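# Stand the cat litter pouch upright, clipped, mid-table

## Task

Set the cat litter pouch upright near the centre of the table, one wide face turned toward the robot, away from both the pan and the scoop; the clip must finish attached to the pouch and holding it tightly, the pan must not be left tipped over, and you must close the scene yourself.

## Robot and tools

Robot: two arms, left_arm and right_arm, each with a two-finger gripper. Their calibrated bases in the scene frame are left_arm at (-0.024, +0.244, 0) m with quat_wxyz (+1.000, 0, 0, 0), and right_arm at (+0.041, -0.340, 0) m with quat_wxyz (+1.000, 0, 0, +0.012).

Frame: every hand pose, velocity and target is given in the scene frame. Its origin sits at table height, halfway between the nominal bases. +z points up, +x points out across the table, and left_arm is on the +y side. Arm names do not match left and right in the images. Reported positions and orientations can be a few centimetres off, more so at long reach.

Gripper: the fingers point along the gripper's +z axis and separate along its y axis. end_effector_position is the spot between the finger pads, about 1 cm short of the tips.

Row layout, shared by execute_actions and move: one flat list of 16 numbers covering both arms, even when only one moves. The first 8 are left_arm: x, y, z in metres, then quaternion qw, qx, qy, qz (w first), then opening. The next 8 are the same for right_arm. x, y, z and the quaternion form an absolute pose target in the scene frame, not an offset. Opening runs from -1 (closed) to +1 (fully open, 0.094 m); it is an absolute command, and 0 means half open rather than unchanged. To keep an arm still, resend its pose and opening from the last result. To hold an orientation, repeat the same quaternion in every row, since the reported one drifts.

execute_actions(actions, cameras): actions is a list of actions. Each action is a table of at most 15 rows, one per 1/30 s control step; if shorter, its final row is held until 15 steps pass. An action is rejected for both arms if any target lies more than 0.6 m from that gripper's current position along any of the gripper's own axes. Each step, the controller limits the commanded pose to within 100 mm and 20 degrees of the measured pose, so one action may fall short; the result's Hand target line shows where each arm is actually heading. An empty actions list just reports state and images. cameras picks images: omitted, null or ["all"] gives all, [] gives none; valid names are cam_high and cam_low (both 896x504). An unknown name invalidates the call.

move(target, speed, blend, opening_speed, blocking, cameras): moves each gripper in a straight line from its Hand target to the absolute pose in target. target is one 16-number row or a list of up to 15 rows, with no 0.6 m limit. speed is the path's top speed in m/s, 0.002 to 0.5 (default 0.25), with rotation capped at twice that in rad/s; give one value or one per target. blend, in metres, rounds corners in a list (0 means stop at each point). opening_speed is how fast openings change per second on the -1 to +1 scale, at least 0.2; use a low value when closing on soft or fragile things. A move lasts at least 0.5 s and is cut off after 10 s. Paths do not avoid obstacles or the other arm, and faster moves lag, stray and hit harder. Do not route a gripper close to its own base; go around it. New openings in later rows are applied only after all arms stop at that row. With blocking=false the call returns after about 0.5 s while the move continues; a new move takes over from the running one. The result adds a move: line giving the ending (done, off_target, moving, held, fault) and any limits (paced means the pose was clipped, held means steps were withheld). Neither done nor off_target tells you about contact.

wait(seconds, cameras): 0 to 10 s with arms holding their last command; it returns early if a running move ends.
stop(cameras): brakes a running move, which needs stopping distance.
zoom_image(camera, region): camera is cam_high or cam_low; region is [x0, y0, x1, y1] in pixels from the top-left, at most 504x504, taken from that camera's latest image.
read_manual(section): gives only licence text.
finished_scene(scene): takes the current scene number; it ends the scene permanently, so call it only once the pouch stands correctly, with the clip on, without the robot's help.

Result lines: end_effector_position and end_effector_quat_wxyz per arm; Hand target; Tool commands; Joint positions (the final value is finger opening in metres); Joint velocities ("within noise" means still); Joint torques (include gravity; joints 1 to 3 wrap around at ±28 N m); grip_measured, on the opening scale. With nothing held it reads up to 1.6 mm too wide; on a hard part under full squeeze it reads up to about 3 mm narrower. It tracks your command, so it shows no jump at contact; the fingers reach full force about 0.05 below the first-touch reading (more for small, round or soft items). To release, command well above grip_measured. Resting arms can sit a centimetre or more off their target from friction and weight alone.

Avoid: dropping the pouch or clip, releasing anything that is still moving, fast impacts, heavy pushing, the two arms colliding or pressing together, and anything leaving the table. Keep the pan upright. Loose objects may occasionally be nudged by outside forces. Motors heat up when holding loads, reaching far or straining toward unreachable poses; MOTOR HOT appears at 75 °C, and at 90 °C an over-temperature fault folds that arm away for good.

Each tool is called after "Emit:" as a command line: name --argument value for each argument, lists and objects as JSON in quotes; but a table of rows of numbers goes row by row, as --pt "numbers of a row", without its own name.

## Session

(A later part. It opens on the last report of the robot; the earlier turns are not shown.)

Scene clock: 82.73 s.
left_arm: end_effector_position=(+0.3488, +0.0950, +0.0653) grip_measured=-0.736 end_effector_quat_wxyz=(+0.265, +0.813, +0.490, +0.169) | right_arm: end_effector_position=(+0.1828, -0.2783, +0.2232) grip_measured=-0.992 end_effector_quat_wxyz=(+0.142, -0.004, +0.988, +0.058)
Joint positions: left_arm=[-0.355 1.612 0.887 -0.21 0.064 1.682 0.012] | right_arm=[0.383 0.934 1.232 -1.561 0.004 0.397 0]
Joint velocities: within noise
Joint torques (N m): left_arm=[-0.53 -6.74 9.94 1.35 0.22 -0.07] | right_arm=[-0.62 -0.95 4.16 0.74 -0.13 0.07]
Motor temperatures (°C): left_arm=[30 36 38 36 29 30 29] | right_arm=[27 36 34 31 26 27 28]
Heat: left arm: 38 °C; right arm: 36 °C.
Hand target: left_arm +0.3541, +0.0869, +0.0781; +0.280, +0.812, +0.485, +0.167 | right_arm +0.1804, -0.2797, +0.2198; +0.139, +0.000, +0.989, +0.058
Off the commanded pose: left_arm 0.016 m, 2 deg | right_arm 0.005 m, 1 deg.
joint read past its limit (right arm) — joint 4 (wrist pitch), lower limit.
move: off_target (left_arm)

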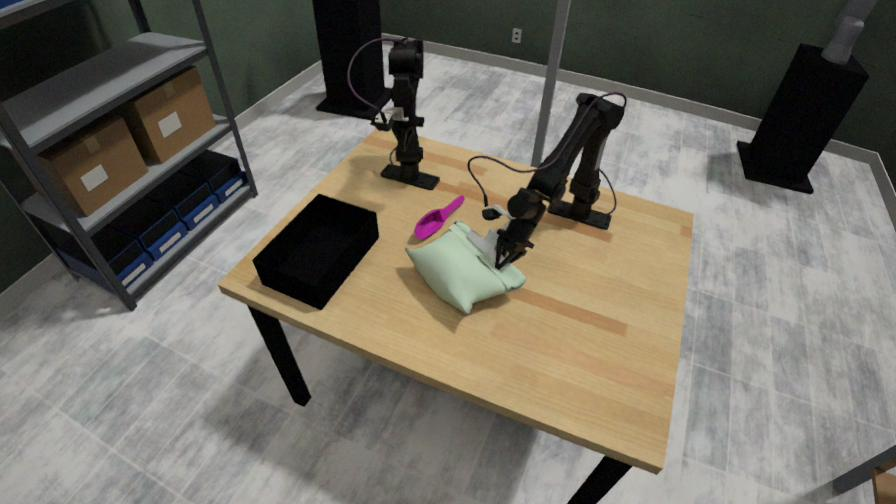

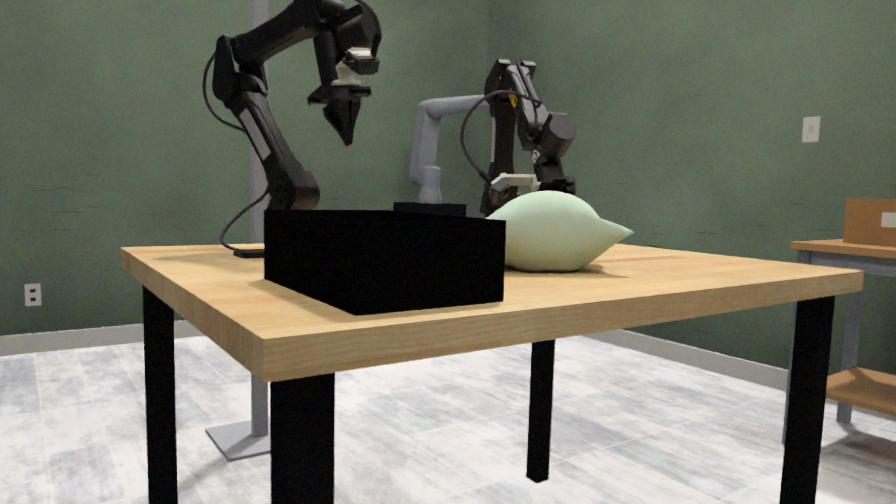

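Emit:
move --pt "0.365 0.084 0.105 0.2112 0.8333 0.4978 0.1262 -0.95 0.1803 -0.2798 0.2198 0.139 0 0.989 0.058 -1" --pt "0.3743 0.0812 0.128 0.1562 0.8444 0.5043 0.0933 -0.95 0.1803 -0.2798 0.2198 0.139 0 0.989 0.058 -1" --speed 0.06 --blend 0.01 --cameras '["cam_high", "cam_low"]'

Emit:
zoom_image --camera "cam_high" --region '[420, 210, 550, 315]'

Emit:
zoom_image --camera "cam_low" --region '[420, 140, 680, 300]'

Scene clock: 86.47 s.
left_arm: end_effector_position=(+0.3767, +0.0830, +0.1169) grip_measured=-0.737 end_effector_quat_wxyz=(+0.157, +0.842, +0.506, +0.099) | right_arm: end_effector_position=(+0.1828, -0.2783, +0.2232) grip_measured=-0.992 end_effector_quat_wxyz=(+0.142, -0.004, +0.988, +0.058)
Joint positions: left_arm=[-0.37 1.842 1.504 -0.862 0.034 1.683 0.012] | right_arm=[0.383 0.934 1.232 -1.561 0.004 0.397 0]
Joint velocities: within noise
Joint torques (N m): left_arm=[-0.23 -8.69 10.39 0.55 0.14 0] | right_arm=[-0.44 -0.8 4.1 0.73 -0.06 0]
Motor temperatures (°C): left_arm=[30 37 39 35 29 30 29] | right_arm=[27 36 34 31 26 27 28]
Heat: left arm: 39 °C; right arm: 36 °C.
Hand target: left_arm +0.3743, +0.0812, +0.1280; +0.157, +0.844, +0.504, +0.094 | right_arm +0.1804, -0.2797, +0.2198; +0.139, +0.000, +0.989, +0.058
Off the commanded pose: left_arm 0.011 m, 1 deg | right_arm 0.005 m, 1 deg.
joint read past its limit (right arm) — joint 4 (wrist pitch), lower limit.
move: off_target (left_arm)

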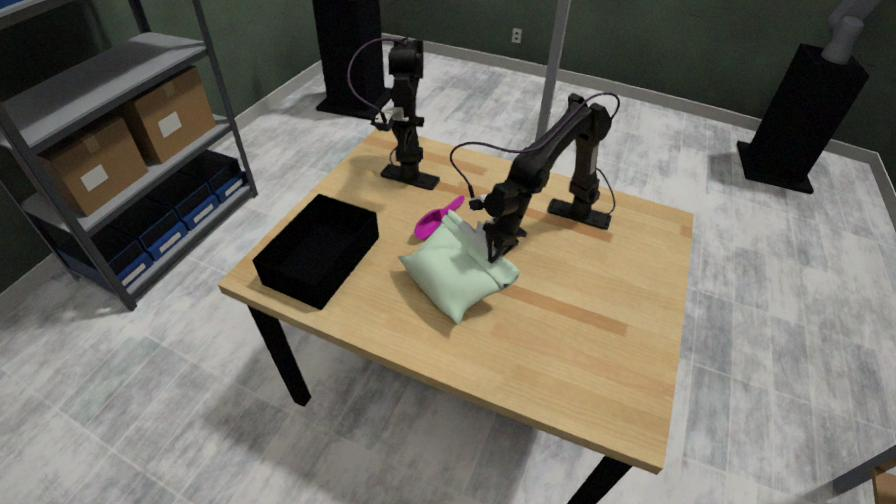

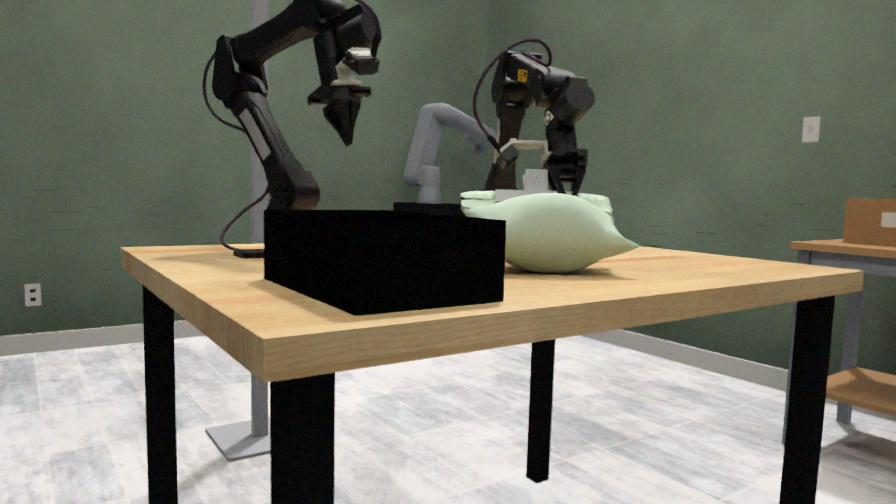

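Scaled by 3.877.

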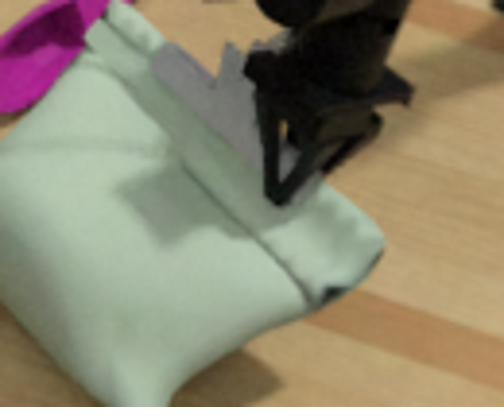

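Scaled by 1.938.

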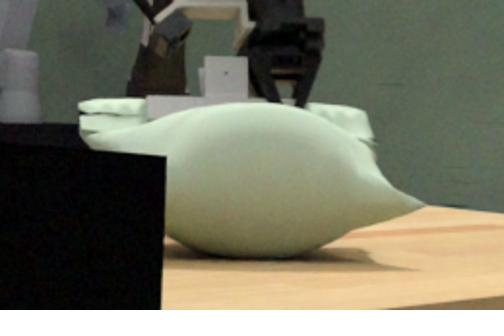

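Emit:
move --pt "0.390 0.074 0.150 0.1024 0.8525 0.5092 0.0612 -0.95 0.1803 -0.2798 0.2198 0.139 0 0.989 0.058 -1" --pt "0.400 0.0675 0.172 0.0599 0.8560 0.5112 0.0358 -0.95 0.1803 -0.2798 0.2198 0.139 0 0.989 0.058 -1" --speed 0.06 --blend 0.01 --cameras '["cam_high", "cam_low"]'

Emit:
zoom_image --camera "cam_high" --region '[400, 200, 560, 340]'

Emit:
zoom_image --camera "cam_low" --region '[420, 140, 680, 300]'

Scene clock: 89.37 s.
left_arm: end_effector_position=(+0.4118, +0.0663, +0.1617) grip_measured=-0.737 end_effector_quat_wxyz=(+0.069, +0.854, +0.513, +0.050) | right_arm: end_effector_position=(+0.1828, -0.2783, +0.2232) grip_measured=-0.992 end_effector_quat_wxyz=(+0.142, -0.004, +0.988, +0.058)
Joint positions: left_arm=[-0.389 2.282 2.399 -1.517 0.002 1.67 0.012] | right_arm=[0.383 0.934 1.232 -1.561 0.004 0.397 0]
Joint velocities: within noise
Joint torques (N m): left_arm=[-0.16 -11.86 9.58 0.02 0.12 -0.01] | right_arm=[-0.5 -1.07 4.1 0.78 -0.05 0.02]
Motor temperatures (°C): left_arm=[30 38 39 35 29 30 29] | right_arm=[27 36 34 31 26 27 28]
Heat: left arm: 39 °C; right arm: 36 °C.
Hand target: left_arm +0.4001, +0.0675, +0.1718; +0.062, +0.856, +0.511, +0.038 | right_arm +0.1804, -0.2797, +0.2198; +0.139, +0.000, +0.989, +0.058
Off the commanded pose: left_arm 0.016 m, 2 deg | right_arm 0.005 m, 1 deg.
joint read past its limit (right arm) — joint 4 (wrist pitch), lower limit.
joint sent to its limit (left arm) — joint 4 (wrist pitch), lower limit. The joint targets still meet the commanded pose.
move: off_target (left_arm)

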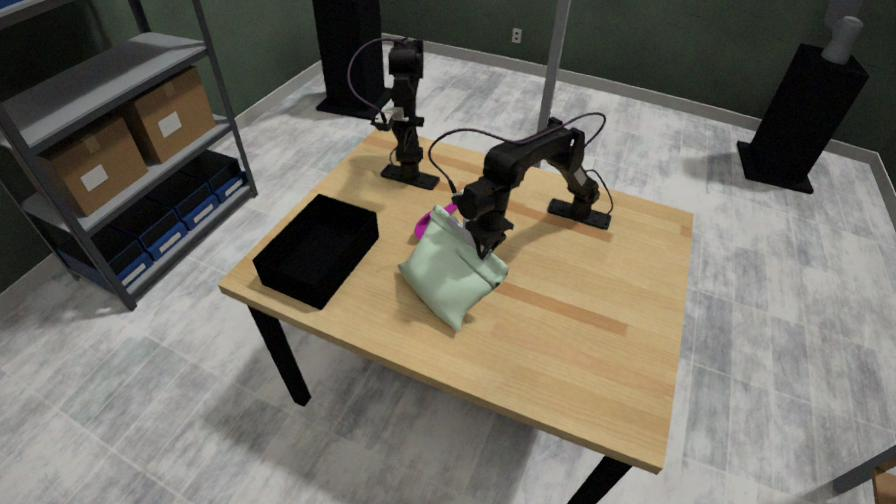

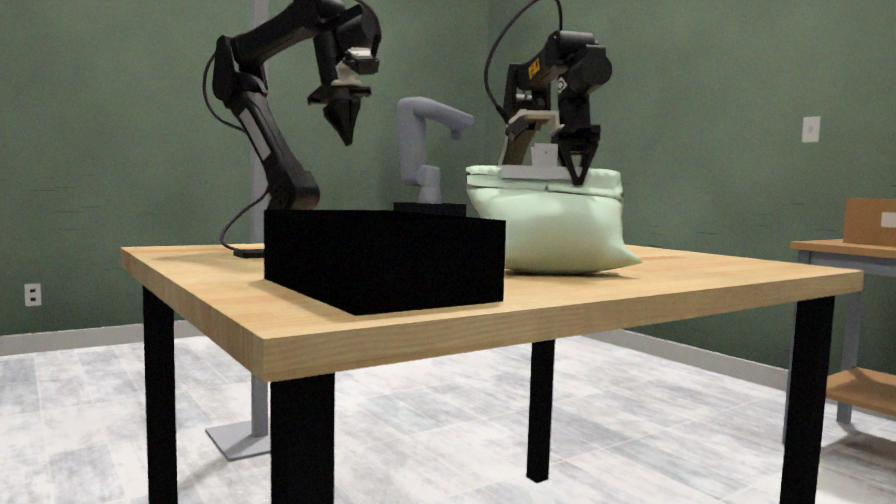

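Scaled by 3.150.

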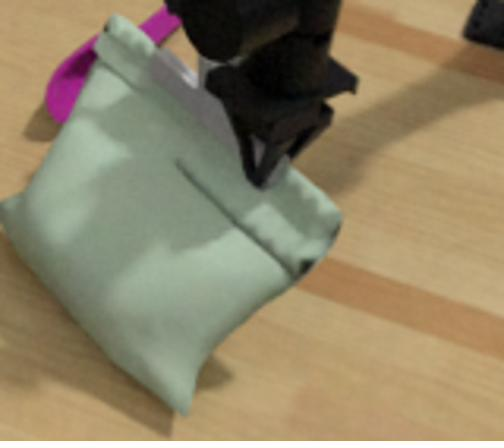

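Scaled by 1.938.

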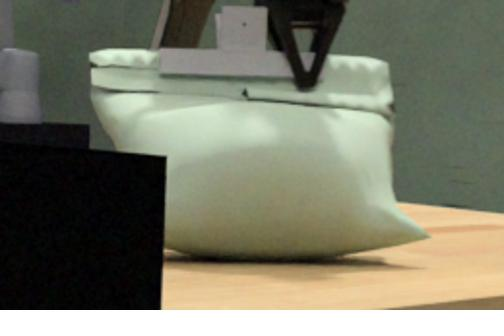

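Emit:
move --pt "0.390 0.072 0.200 0.0748 0.8553 0.5108 0.0447 -0.95 0.1803 -0.2798 0.2198 0.139 0 0.989 0.058 -1" --pt "0.385 0.075 0.228 0.1024 0.8525 0.5092 0.0612 -0.95 0.1803 -0.2798 0.2198 0.139 0 0.989 0.058 -1" --speed 0.06 --blend 0.01 --cameras '["cam_high", "cam_low"]'

Emit:
zoom_image --camera "cam_high" --region '[400, 200, 560, 340]'

Emit:
zoom_image --camera "cam_low" --region '[420, 140, 680, 300]'

Scene clock: 91.83 s.
left_arm: end_effector_position=(+0.3978, +0.0742, +0.1887) grip_measured=-0.738 end_effector_quat_wxyz=(+0.072, +0.854, +0.512, +0.059) | right_arm: end_effector_position=(+0.1828, -0.2783, +0.2232) grip_measured=-0.992 end_effector_quat_wxyz=(+0.142, -0.004, +0.988, +0.058)
Joint positions: left_arm=[-0.389 2.216 2.399 -1.567 -0.009 1.675 0.012] | right_arm=[0.383 0.934 1.232 -1.561 0.004 0.397 0]
Joint velocities: within noise
Joint torques (N m): left_arm=[0.38 -17.95 6.23 0.56 0.34 0.07] | right_arm=[-0.4 -0.92 4.05 0.73 -0.06 -0.05]
Motor temperatures (°C): left_arm=[30 41 40 34 29 30 29] | right_arm=[27 36 34 31 26 27 28]
Heat: left arm: 41 °C; right arm: 36 °C.
Hand target: left_arm +0.3854, +0.0748, +0.2260; +0.110, +0.852, +0.508, +0.068 | right_arm +0.1804, -0.2797, +0.2198; +0.139, +0.000, +0.989, +0.058
Off the commanded pose: left_arm 0.041 m, 4 deg | right_arm 0.005 m, 1 deg.
joint read past its limit (right arm) — joint 4 (wrist pitch), lower limit.
joint sent to its limit (left arm) — joint 4 (wrist pitch), lower limit. The joint targets still meet the commanded pose.
move: off_target (left_arm)

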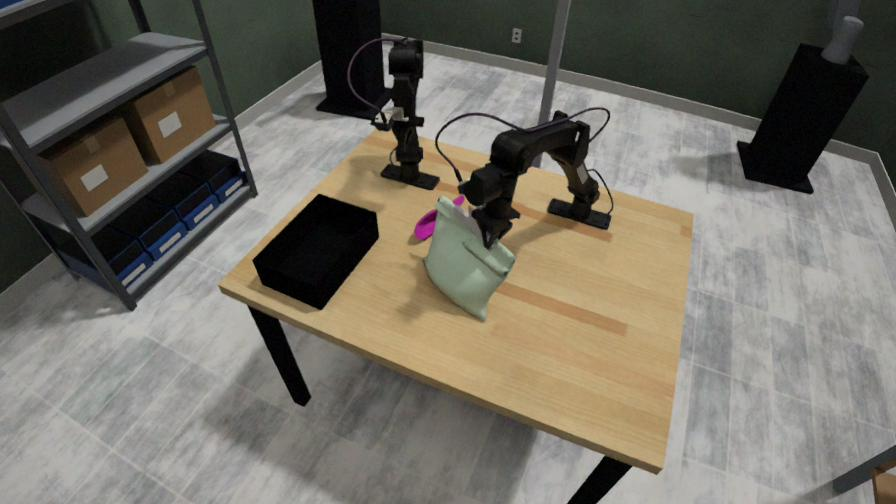

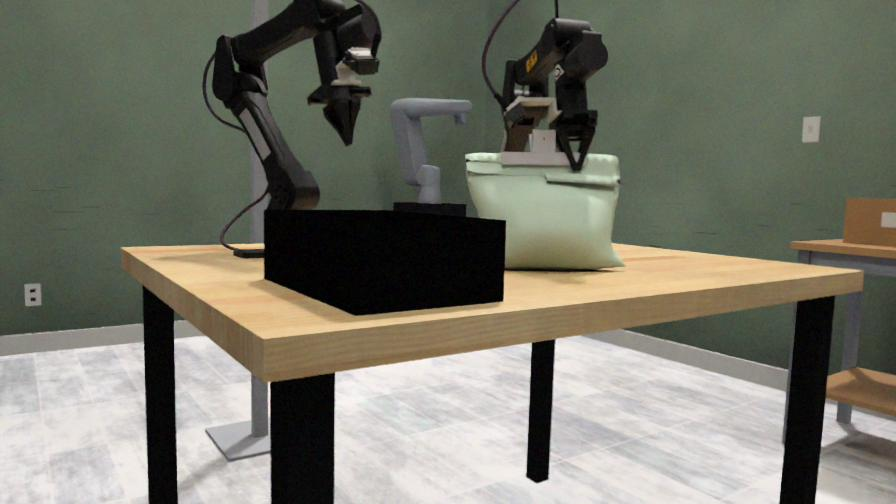

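Scaled by 3.150.

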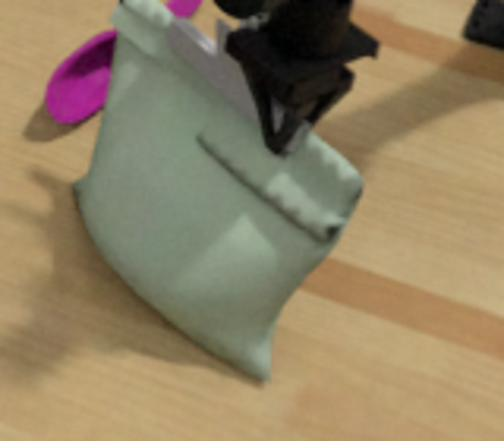

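Scaled by 1.938.

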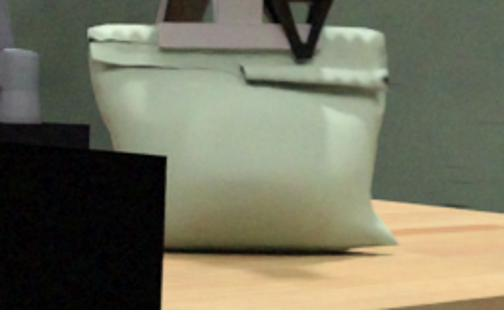

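Emit:
execute_actions --actions '[]' --cameras '[]'

Scene clock: 92.83 s.
left_arm: end_effector_position=(+0.3978, +0.0742, +0.1887) grip_measured=-0.738 end_effector_quat_wxyz=(+0.072, +0.854, +0.512, +0.059) | right_arm: end_effector_position=(+0.1828, -0.2783, +0.2232) grip_measured=-0.992 end_effector_quat_wxyz=(+0.142, -0.004, +0.988, +0.058)
Joint positions: left_arm=[-0.389 2.216 2.399 -1.567 -0.009 1.675 0.012] | right_arm=[0.383 0.934 1.232 -1.561 0.004 0.397 0]
Joint velocities: within noise
Joint torques (N m): left_arm=[0.46 -18.11 6.48 0.58 0.38 0.03] | right_arm=[-0.46 -0.76 4.19 0.77 -0.06 0.02]
Motor temperatures (°C): left_arm=[30 42 40 34 29 30 29] | right_arm=[27 36 34 31 26 27 28]
Heat: left arm: 42 °C; right arm: 36 °C.
Hand target: left_arm +0.3854, +0.0748, +0.2260; +0.110, +0.852, +0.508, +0.068 | right_arm +0.1804, -0.2797, +0.2198; +0.139, +0.000, +0.989, +0.058
Tool commands: left_gripper/opening=-0.95 right_gripper/opening=-1.0
Off the commanded pose: left_arm 0.041 m, 4 deg | right_arm 0.005 m, 1 deg.
joint read past its limit (right arm) — joint 4 (wrist pitch), lower limit.
No camera images: "cameras" was empty.

Emit:
move --pt "0.372 0.078 0.225 0.0412 0.7869 0.6148 0.0322 -0.95 0.1803 -0.2798 0.2198 0.139 0 0.989 0.058 -1" --speed 0.06 --cameras '["cam_high", "cam_low"]'

Emit:
zoom_image --camera "cam_high" --region '[400, 200, 560, 340]'

Emit:
zoom_image --camera "cam_low" --region '[420, 140, 680, 300]'

Scene clock: 96.07 s.
left_arm: end_effector_position=(+0.3829, +0.0771, +0.1871) grip_measured=-0.738 end_effector_quat_wxyz=(+0.058, +0.791, +0.607, +0.052) | right_arm: end_effector_position=(+0.1828, -0.2783, +0.2232) grip_measured=-0.992 end_effector_quat_wxyz=(+0.142, -0.004, +0.988, +0.058)
Joint positions: left_arm=[-0.405 2.171 2.322 -1.57 -0.033 1.43 0.012] | right_arm=[0.383 0.934 1.232 -1.561 0.004 0.397 0]
Joint velocities: within noise
Joint torques (N m): left_arm=[-0.12 -17.44 6.46 0.53 0.11 -0.17] | right_arm=[-0.54 -0.96 4 0.74 -0.09 0]
Motor temperatures (°C): left_arm=[30 46 39 34 29 30 29] | right_arm=[27 36 34 31 26 27 28]
Heat: left arm: 46 °C; right arm: 36 °C.
Hand target: left_arm +0.3721, +0.0781, +0.2227; +0.094, +0.784, +0.610, +0.062 | right_arm +0.1804, -0.2797, +0.2198; +0.139, +0.000, +0.989, +0.058
Off the commanded pose: left_arm 0.039 m, 3 deg | right_arm 0.005 m, 1 deg.
joint read past its limit (right arm) — joint 4 (wrist pitch), lower limit.
joint sent to its limit (left arm) — joint 4 (wrist pitch), lower limit. The joint targets are off in orientation, not in position.
move: off_target (left_arm)

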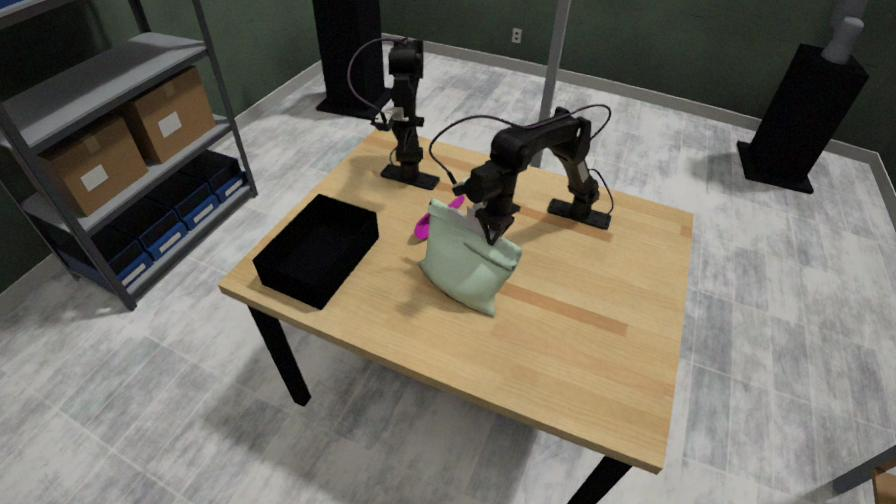

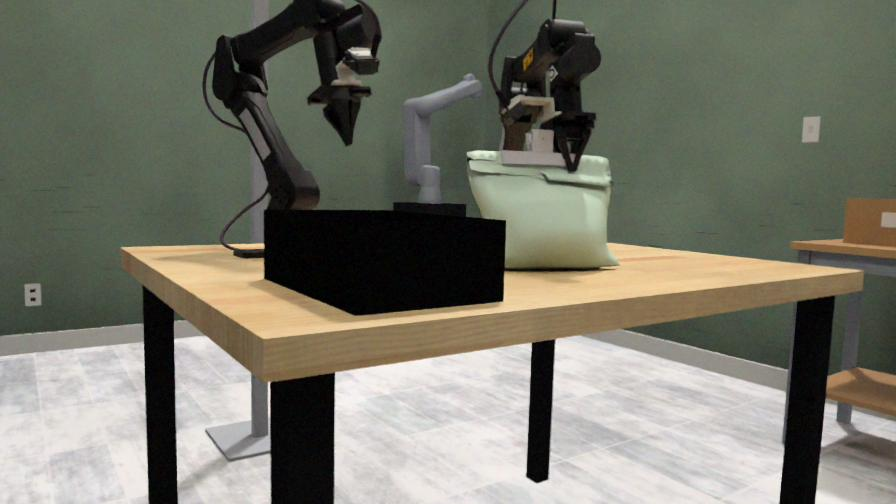

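Scaled by 3.150.

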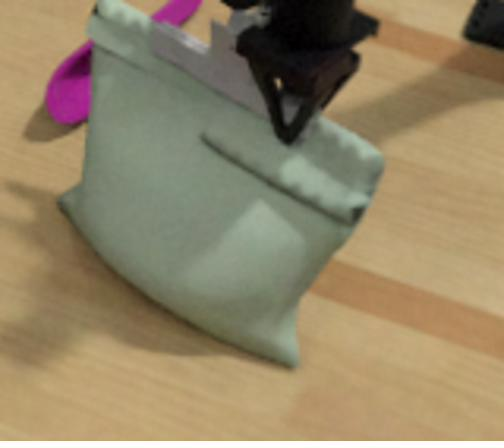

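Scaled by 1.938.

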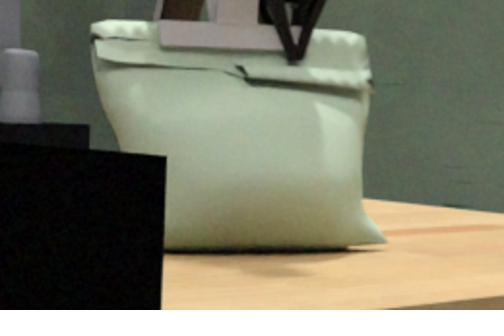

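Emit:
move --pt "0.350 0.080 0.190 0.0823 0.7497 0.6517 0.0716 -0.95 0.1803 -0.2798 0.2198 0.139 0 0.989 0.058 -1" --speed 0.06 --cameras '["cam_high", "cam_low"]'

Emit:
zoom_image --camera "cam_high" --region '[400, 200, 560, 340]'

Emit:
zoom_image --camera "cam_low" --region '[420, 140, 680, 300]'

Scene clock: 98.27 s.
left_arm: end_effector_position=(+0.3529, +0.0818, +0.1726) grip_measured=-0.738 end_effector_quat_wxyz=(+0.057, +0.757, +0.647, +0.064) | right_arm: end_effector_position=(+0.1828, -0.2783, +0.2232) grip_measured=-0.992 end_effector_quat_wxyz=(+0.142, -0.004, +0.988, +0.058)
Joint positions: left_arm=[-0.439 1.982 1.97 -1.401 -0.069 1.294 0.012] | right_arm=[0.383 0.934 1.232 -1.561 0.004 0.397 0]
Joint velocities: within noise
Joint torques (N m): left_arm=[-0.31 -13.16 5.89 0.79 -0.01 -0.25] | right_arm=[-0.69 -0.99 4.27 0.74 -0.07 0.01]
Motor temperatures (°C): left_arm=[30 47 39 34 29 30 29] | right_arm=[27 35 34 31 26 27 28]
Heat: left arm: 47 °C; right arm: 35 °C.
Hand target: left_arm +0.3499, +0.0801, +0.1897; +0.082, +0.750, +0.652, +0.071 | right_arm +0.1804, -0.2797, +0.2198; +0.139, +0.000, +0.989, +0.058
Off the commanded pose: left_arm 0.018 m, 3 deg | right_arm 0.005 m, 1 deg.
joint read past its limit (right arm) — joint 4 (wrist pitch), lower limit.
move: off_target (left_arm)

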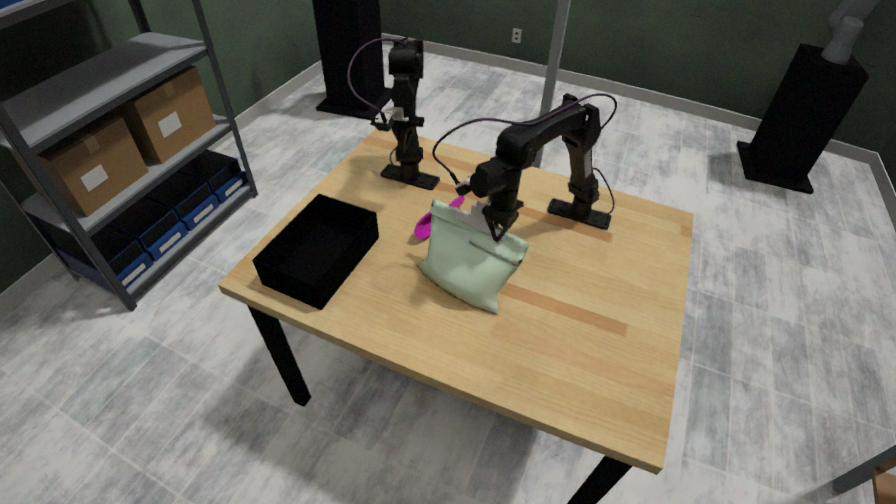

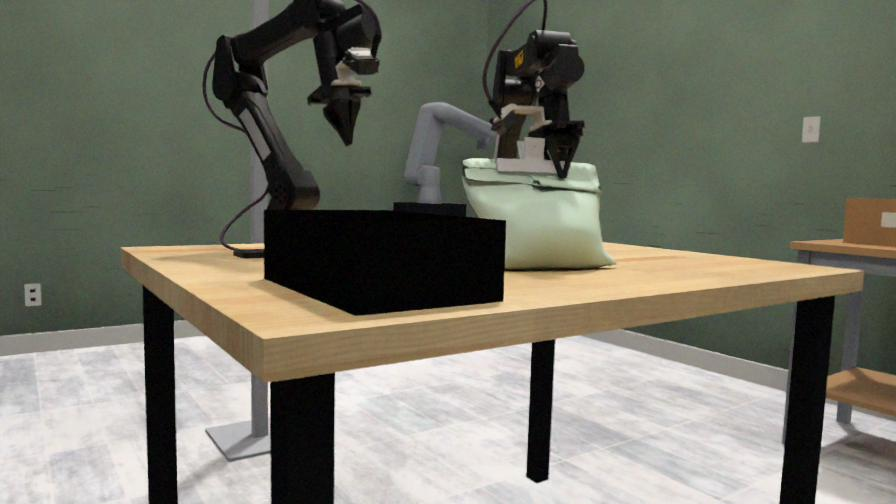

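Scaled by 3.150.

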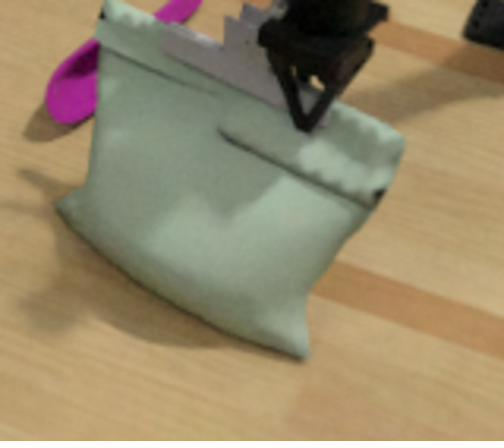

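Scaled by 1.938.

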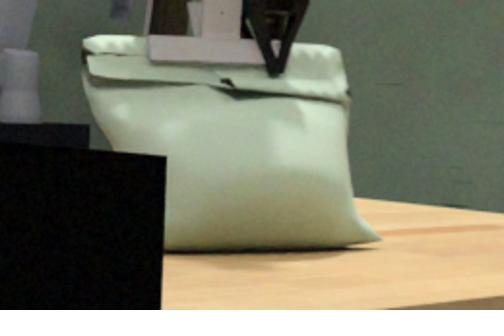

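Emit:
move --pt "0.290 0.080 0.190 0.0616 0.7044 0.7044 0.0616 -0.95 0.1803 -0.2798 0.2198 0.139 0 0.989 0.058 -1" --speed 0.06 --cameras '["cam_high", "cam_low"]'

Emit:
zoom_image --camera "cam_high" --region '[400, 180, 560, 320]'

Emit:
zoom_image --camera "cam_low" --region '[420, 140, 680, 300]'

Scene clock: 100.13 s.
left_arm: end_effector_position=(+0.3062, +0.0787, +0.1708) grip_measured=-0.738 end_effector_quat_wxyz=(+0.052, +0.701, +0.708, +0.068) | right_arm: end_effector_position=(+0.1828, -0.2783, +0.2232) grip_measured=-0.992 end_effector_quat_wxyz=(+0.142, -0.004, +0.988, +0.058)
Joint positions: left_arm=[-0.517 1.826 1.753 -1.362 -0.104 1.051 0.012] | right_arm=[0.383 0.934 1.232 -1.561 0.004 0.397 0]
Joint velocities: within noise
Joint torques (N m): left_arm=[-0.7 -12.88 6.24 0.22 0.11 0.02] | right_arm=[-0.64 -0.8 4.04 0.8 -0.05 0.03]
Motor temperatures (°C): left_arm=[30 47 39 34 29 30 29] | right_arm=[27 35 34 31 26 27 28]
Heat: left arm: 47 °C; right arm: 35 °C.
Hand target: left_arm +0.2906, +0.0801, +0.1888; +0.062, +0.704, +0.704, +0.062 | right_arm +0.1804, -0.2797, +0.2198; +0.139, +0.000, +0.989, +0.058
Off the commanded pose: left_arm 0.025 m, 1 deg | right_arm 0.005 m, 1 deg.
joint read past its limit (right arm) — joint 4 (wrist pitch), lower limit.
move: off_target (left_arm)

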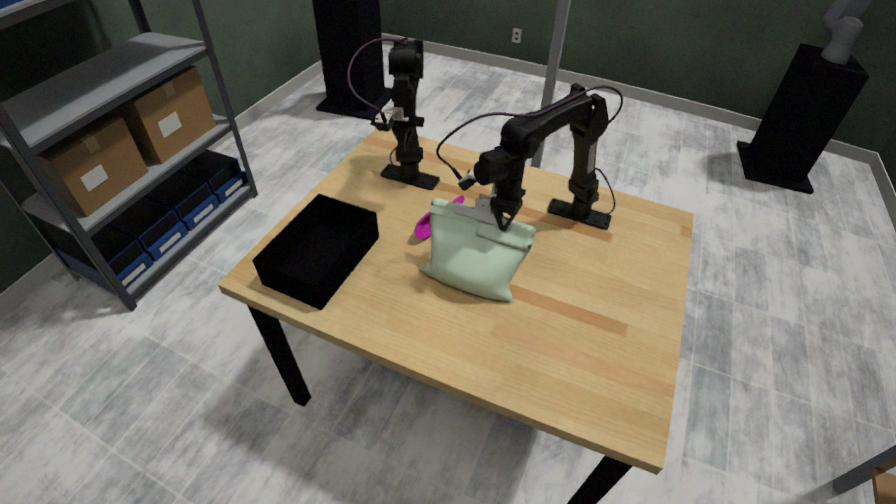

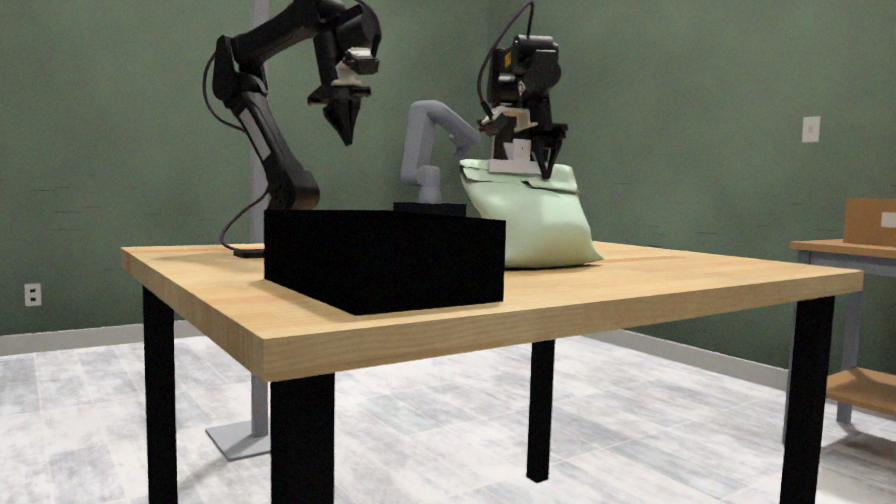

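Scaled by 3.150.

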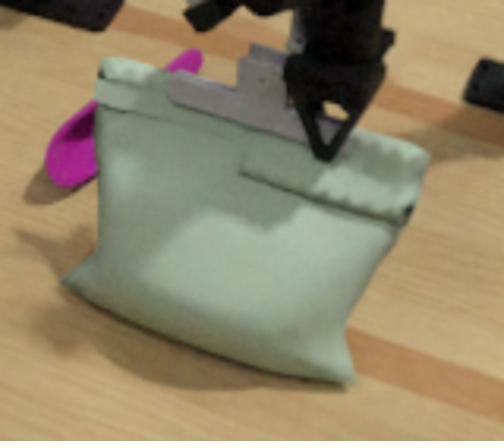

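Scaled by 1.938.

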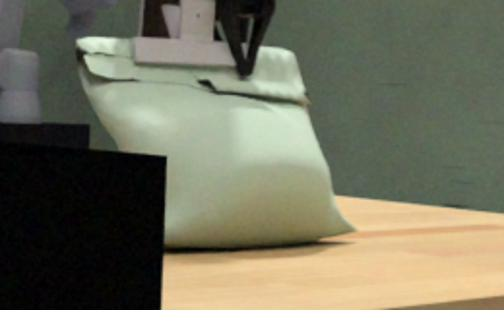

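Emit:
move --pt "0.235 0.080 0.190 0.0860 0.7019 0.7019 0.0860 -0.95 0.1803 -0.2798 0.2198 0.139 0 0.989 0.058 -1" --speed 0.06 --cameras '["cam_high", "cam_low"]'

Emit:
zoom_image --camera "cam_high" --region '[400, 180, 560, 320]'

Emit:
zoom_image --camera "cam_low" --region '[420, 140, 680, 300]'

Scene clock: 101.77 s.
left_arm: end_effector_position=(+0.2416, +0.0833, +0.1742) grip_measured=-0.738 end_effector_quat_wxyz=(+0.059, +0.701, +0.705, +0.091) | right_arm: end_effector_position=(+0.1828, -0.2783, +0.2232) grip_measured=-0.992 end_effector_quat_wxyz=(+0.142, -0.004, +0.988, +0.058)
Joint positions: left_arm=[-0.641 1.586 1.486 -1.326 -0.164 0.935 0.012] | right_arm=[0.383 0.934 1.232 -1.561 0.004 0.397 0]
Joint velocities: within noise
Joint torques (N m): left_arm=[-0.88 -10.09 6.86 0.65 0.09 0.07] | right_arm=[-0.51 -0.81 4.3 0.75 -0.09 0.05]
Motor temperatures (°C): left_arm=[30 46 39 33 29 30 29] | right_arm=[27 35 34 31 26 27 28]
Heat: left arm: 46 °C; right arm: 35 °C.
Hand target: left_arm +0.2350, +0.0803, +0.1894; +0.086, +0.702, +0.702, +0.086 | right_arm +0.1804, -0.2797, +0.2198; +0.139, +0.000, +0.989, +0.058
Off the commanded pose: left_arm 0.017 m, 3 deg | right_arm 0.005 m, 1 deg.
joint read past its limit (right arm) — joint 4 (wrist pitch), lower limit.
move: off_target (left_arm)

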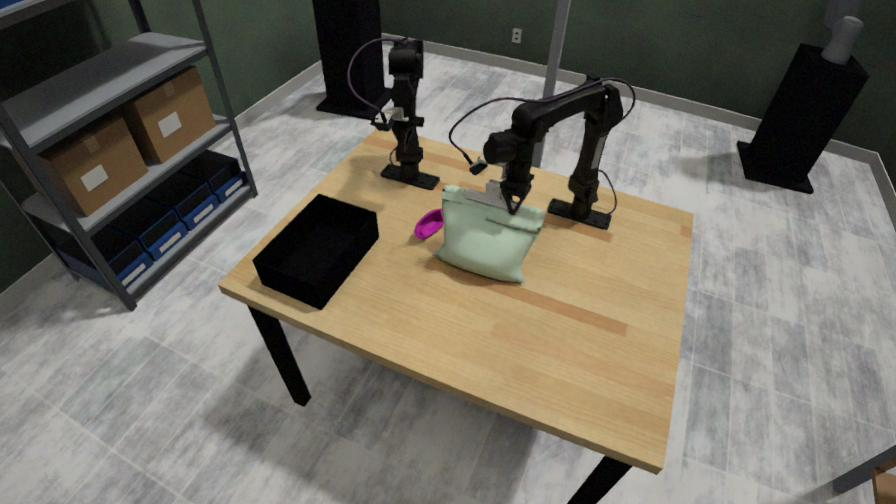

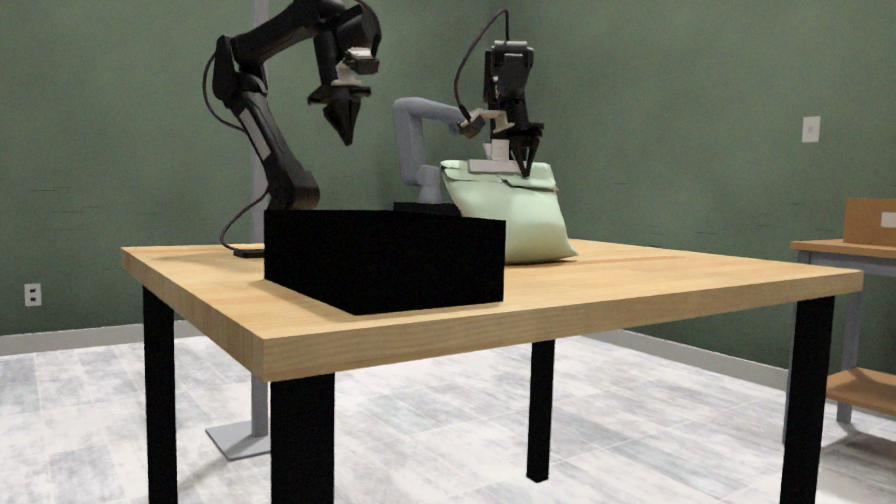

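Scaled by 3.150.

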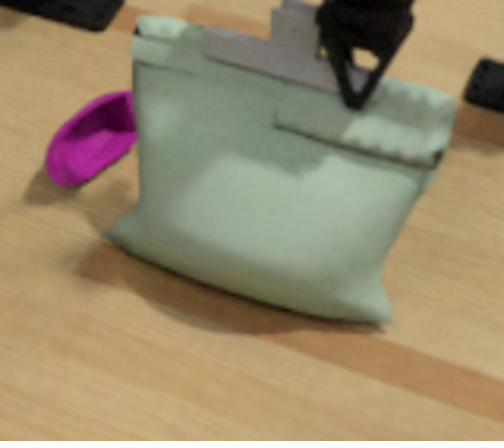

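Scaled by 1.938.

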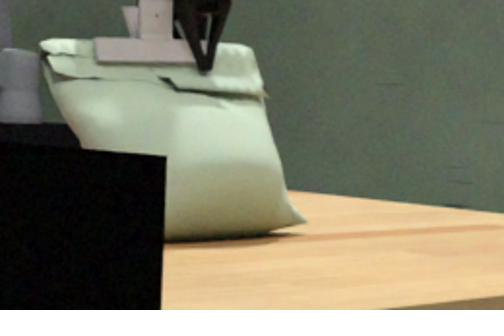

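Emit:
move --pt "0.285 0.081 0.200 0.0616 0.7044 0.7044 0.0616 -0.95 0.1803 -0.2798 0.2198 0.139 0 0.989 0.058 -1" --pt "0.325 0.081 0.207 0.0370 0.7061 0.7061 0.0370 -0.95 0.1803 -0.2798 0.2198 0.139 0 0.989 0.058 -1" --speed 0.06 --blend 0.01 --cameras '["cam_high", "cam_low"]'

Emit:
zoom_image --camera "cam_high" --region '[400, 180, 560, 320]'

Emit:
zoom_image --camera "cam_low" --region '[420, 140, 680, 300]'

Scene clock: 104.23 s.
left_arm: end_effector_position=(+0.3168, +0.0872, +0.1910) grip_measured=-0.738 end_effector_quat_wxyz=(+0.012, +0.707, +0.706, +0.040) | right_arm: end_effector_position=(+0.1828, -0.2783, +0.2232) grip_measured=-0.992 end_effector_quat_wxyz=(+0.142, -0.004, +0.988, +0.058)
Joint positions: left_arm=[-0.467 1.972 2.042 -1.593 -0.068 1.109 0.012] | right_arm=[0.383 0.934 1.232 -1.561 0.004 0.397 0]
Joint velocities: within noise
Joint torques (N m): left_arm=[0.42 -9.46 10.56 0.57 0.23 0.07] | right_arm=[-0.61 -0.76 4.11 0.75 -0.1 0.02]
Motor temperatures (°C): left_arm=[30 45 39 33 29 30 29] | right_arm=[27 35 34 31 26 27 28]
Heat: left arm: 45 °C; right arm: 35 °C.
Hand target: left_arm +0.3244, +0.0814, +0.2068; +0.046, +0.706, +0.705, +0.041 | right_arm +0.1804, -0.2797, +0.2198; +0.139, +0.000, +0.989, +0.058
Off the commanded pose: left_arm 0.019 m, 3 deg | right_arm 0.005 m, 1 deg.
joint read past its limit (left arm) — joint 4 (wrist pitch), lower limit.
joint read past its limit (right arm) — joint 4 (wrist pitch), lower limit.
joint sent to its limit (left arm) — joint 4 (wrist pitch), lower limit. The joint targets still meet the commanded pose.
move: off_target (left_arm)

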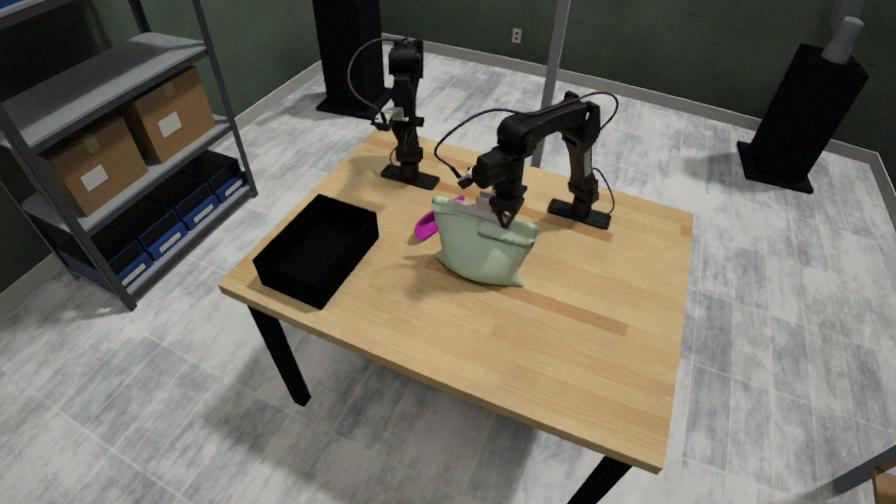

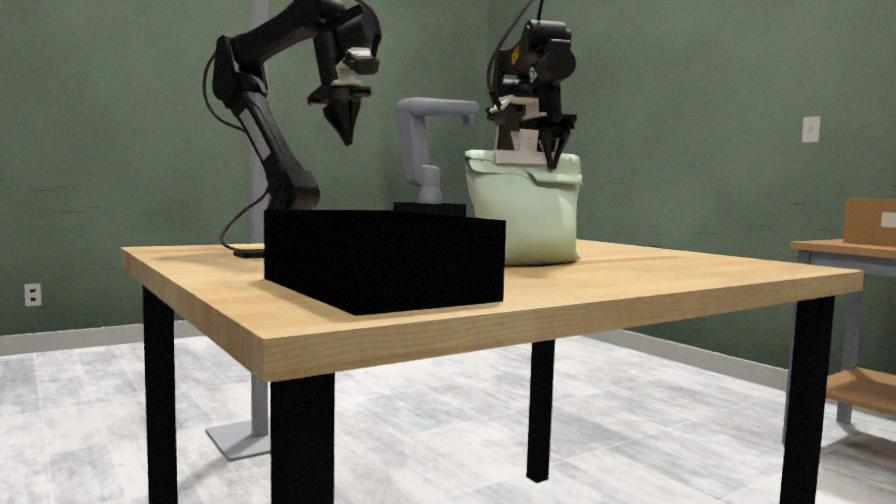

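Scaled by 3.150.

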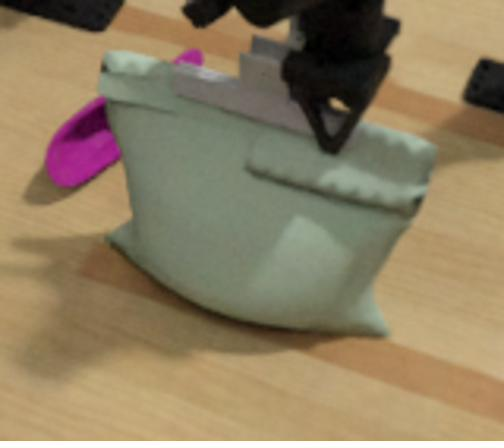

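Scaled by 1.938.

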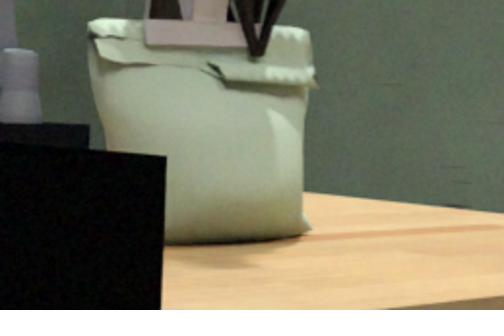

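Emit:
move --pt "0.345 0.079 0.205 0.0739 0.7032 0.7032 0.0739 -0.95 0.1803 -0.2798 0.2198 0.139 0 0.989 0.058 -1" --speed 0.05 --cameras '["cam_high", "cam_low"]'

Emit:
zoom_image --camera "cam_high" --region '[400, 180, 560, 320]'

Emit:
zoom_image --camera "cam_low" --region '[420, 140, 680, 300]'

Scene clock: 105.77 s.
left_arm: end_effector_position=(+0.3305, +0.0859, +0.1924) grip_measured=-0.738 end_effector_quat_wxyz=(+0.032, +0.707, +0.704, +0.061) | right_arm: end_effector_position=(+0.1828, -0.2783, +0.2232) grip_measured=-0.992 end_effector_quat_wxyz=(+0.142, -0.004, +0.988, +0.058)
Joint positions: left_arm=[-0.467 1.972 2.042 -1.542 -0.096 1.113 0.012] | right_arm=[0.383 0.934 1.232 -1.561 0.004 0.397 0]
Joint velocities: within noise
Joint torques (N m): left_arm=[0.16 -10.06 8.42 1.14 0 0] | right_arm=[-0.54 -0.91 3.96 0.76 -0.09 0.05]
Motor temperatures (°C): left_arm=[30 45 39 33 29 30 30] | right_arm=[27 35 34 31 26 27 28]
Heat: left arm: 45 °C; right arm: 35 °C.
Hand target: left_arm +0.3442, +0.0794, +0.2057; +0.074, +0.703, +0.703, +0.074 | right_arm +0.1804, -0.2797, +0.2198; +0.139, +0.000, +0.989, +0.058
Off the commanded pose: left_arm 0.020 m, 5 deg | right_arm 0.005 m, 1 deg.
joint read past its limit (right arm) — joint 4 (wrist pitch), lower limit.
move: off_target (left_arm)

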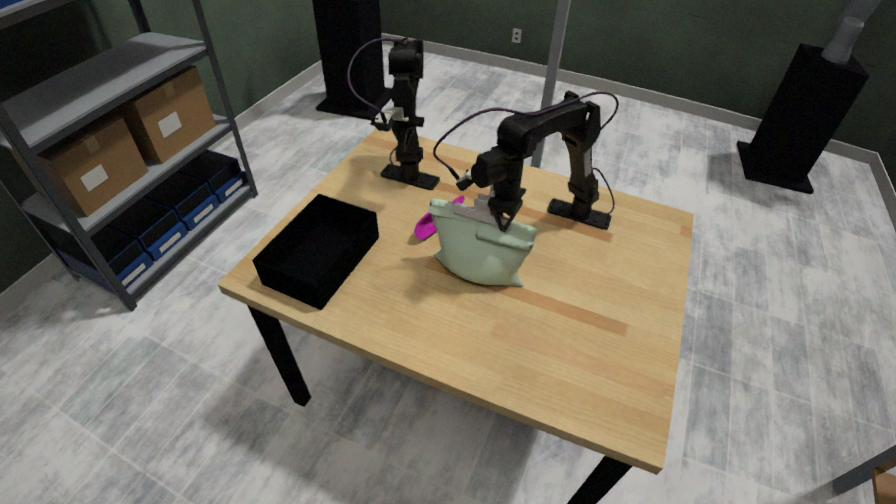

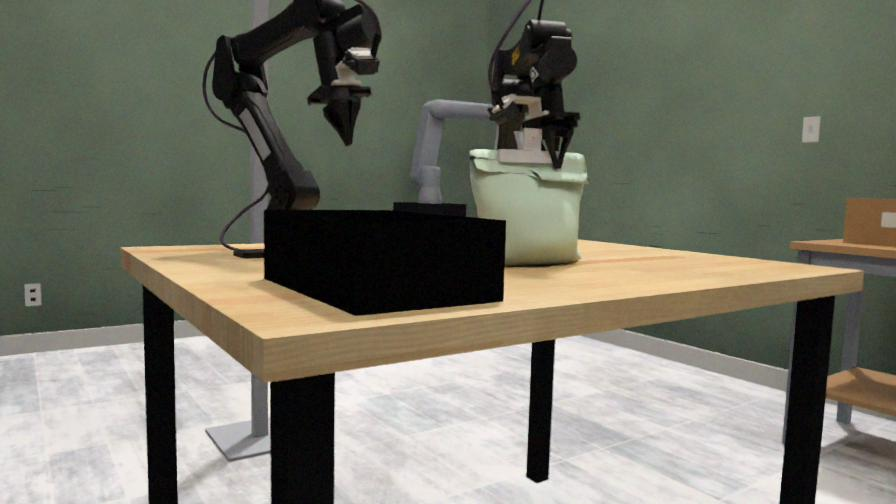

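Scaled by 3.150.

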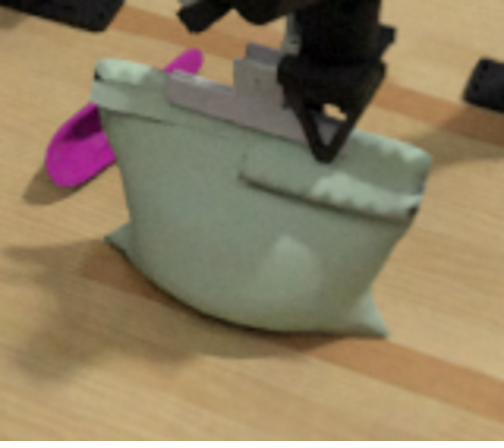

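Scaled by 1.938.

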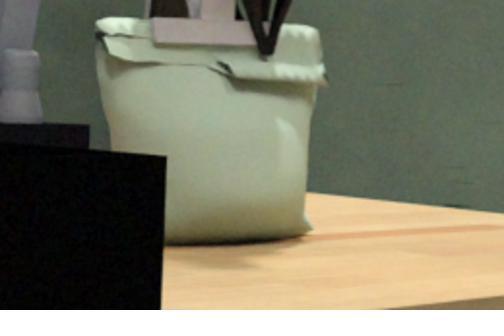

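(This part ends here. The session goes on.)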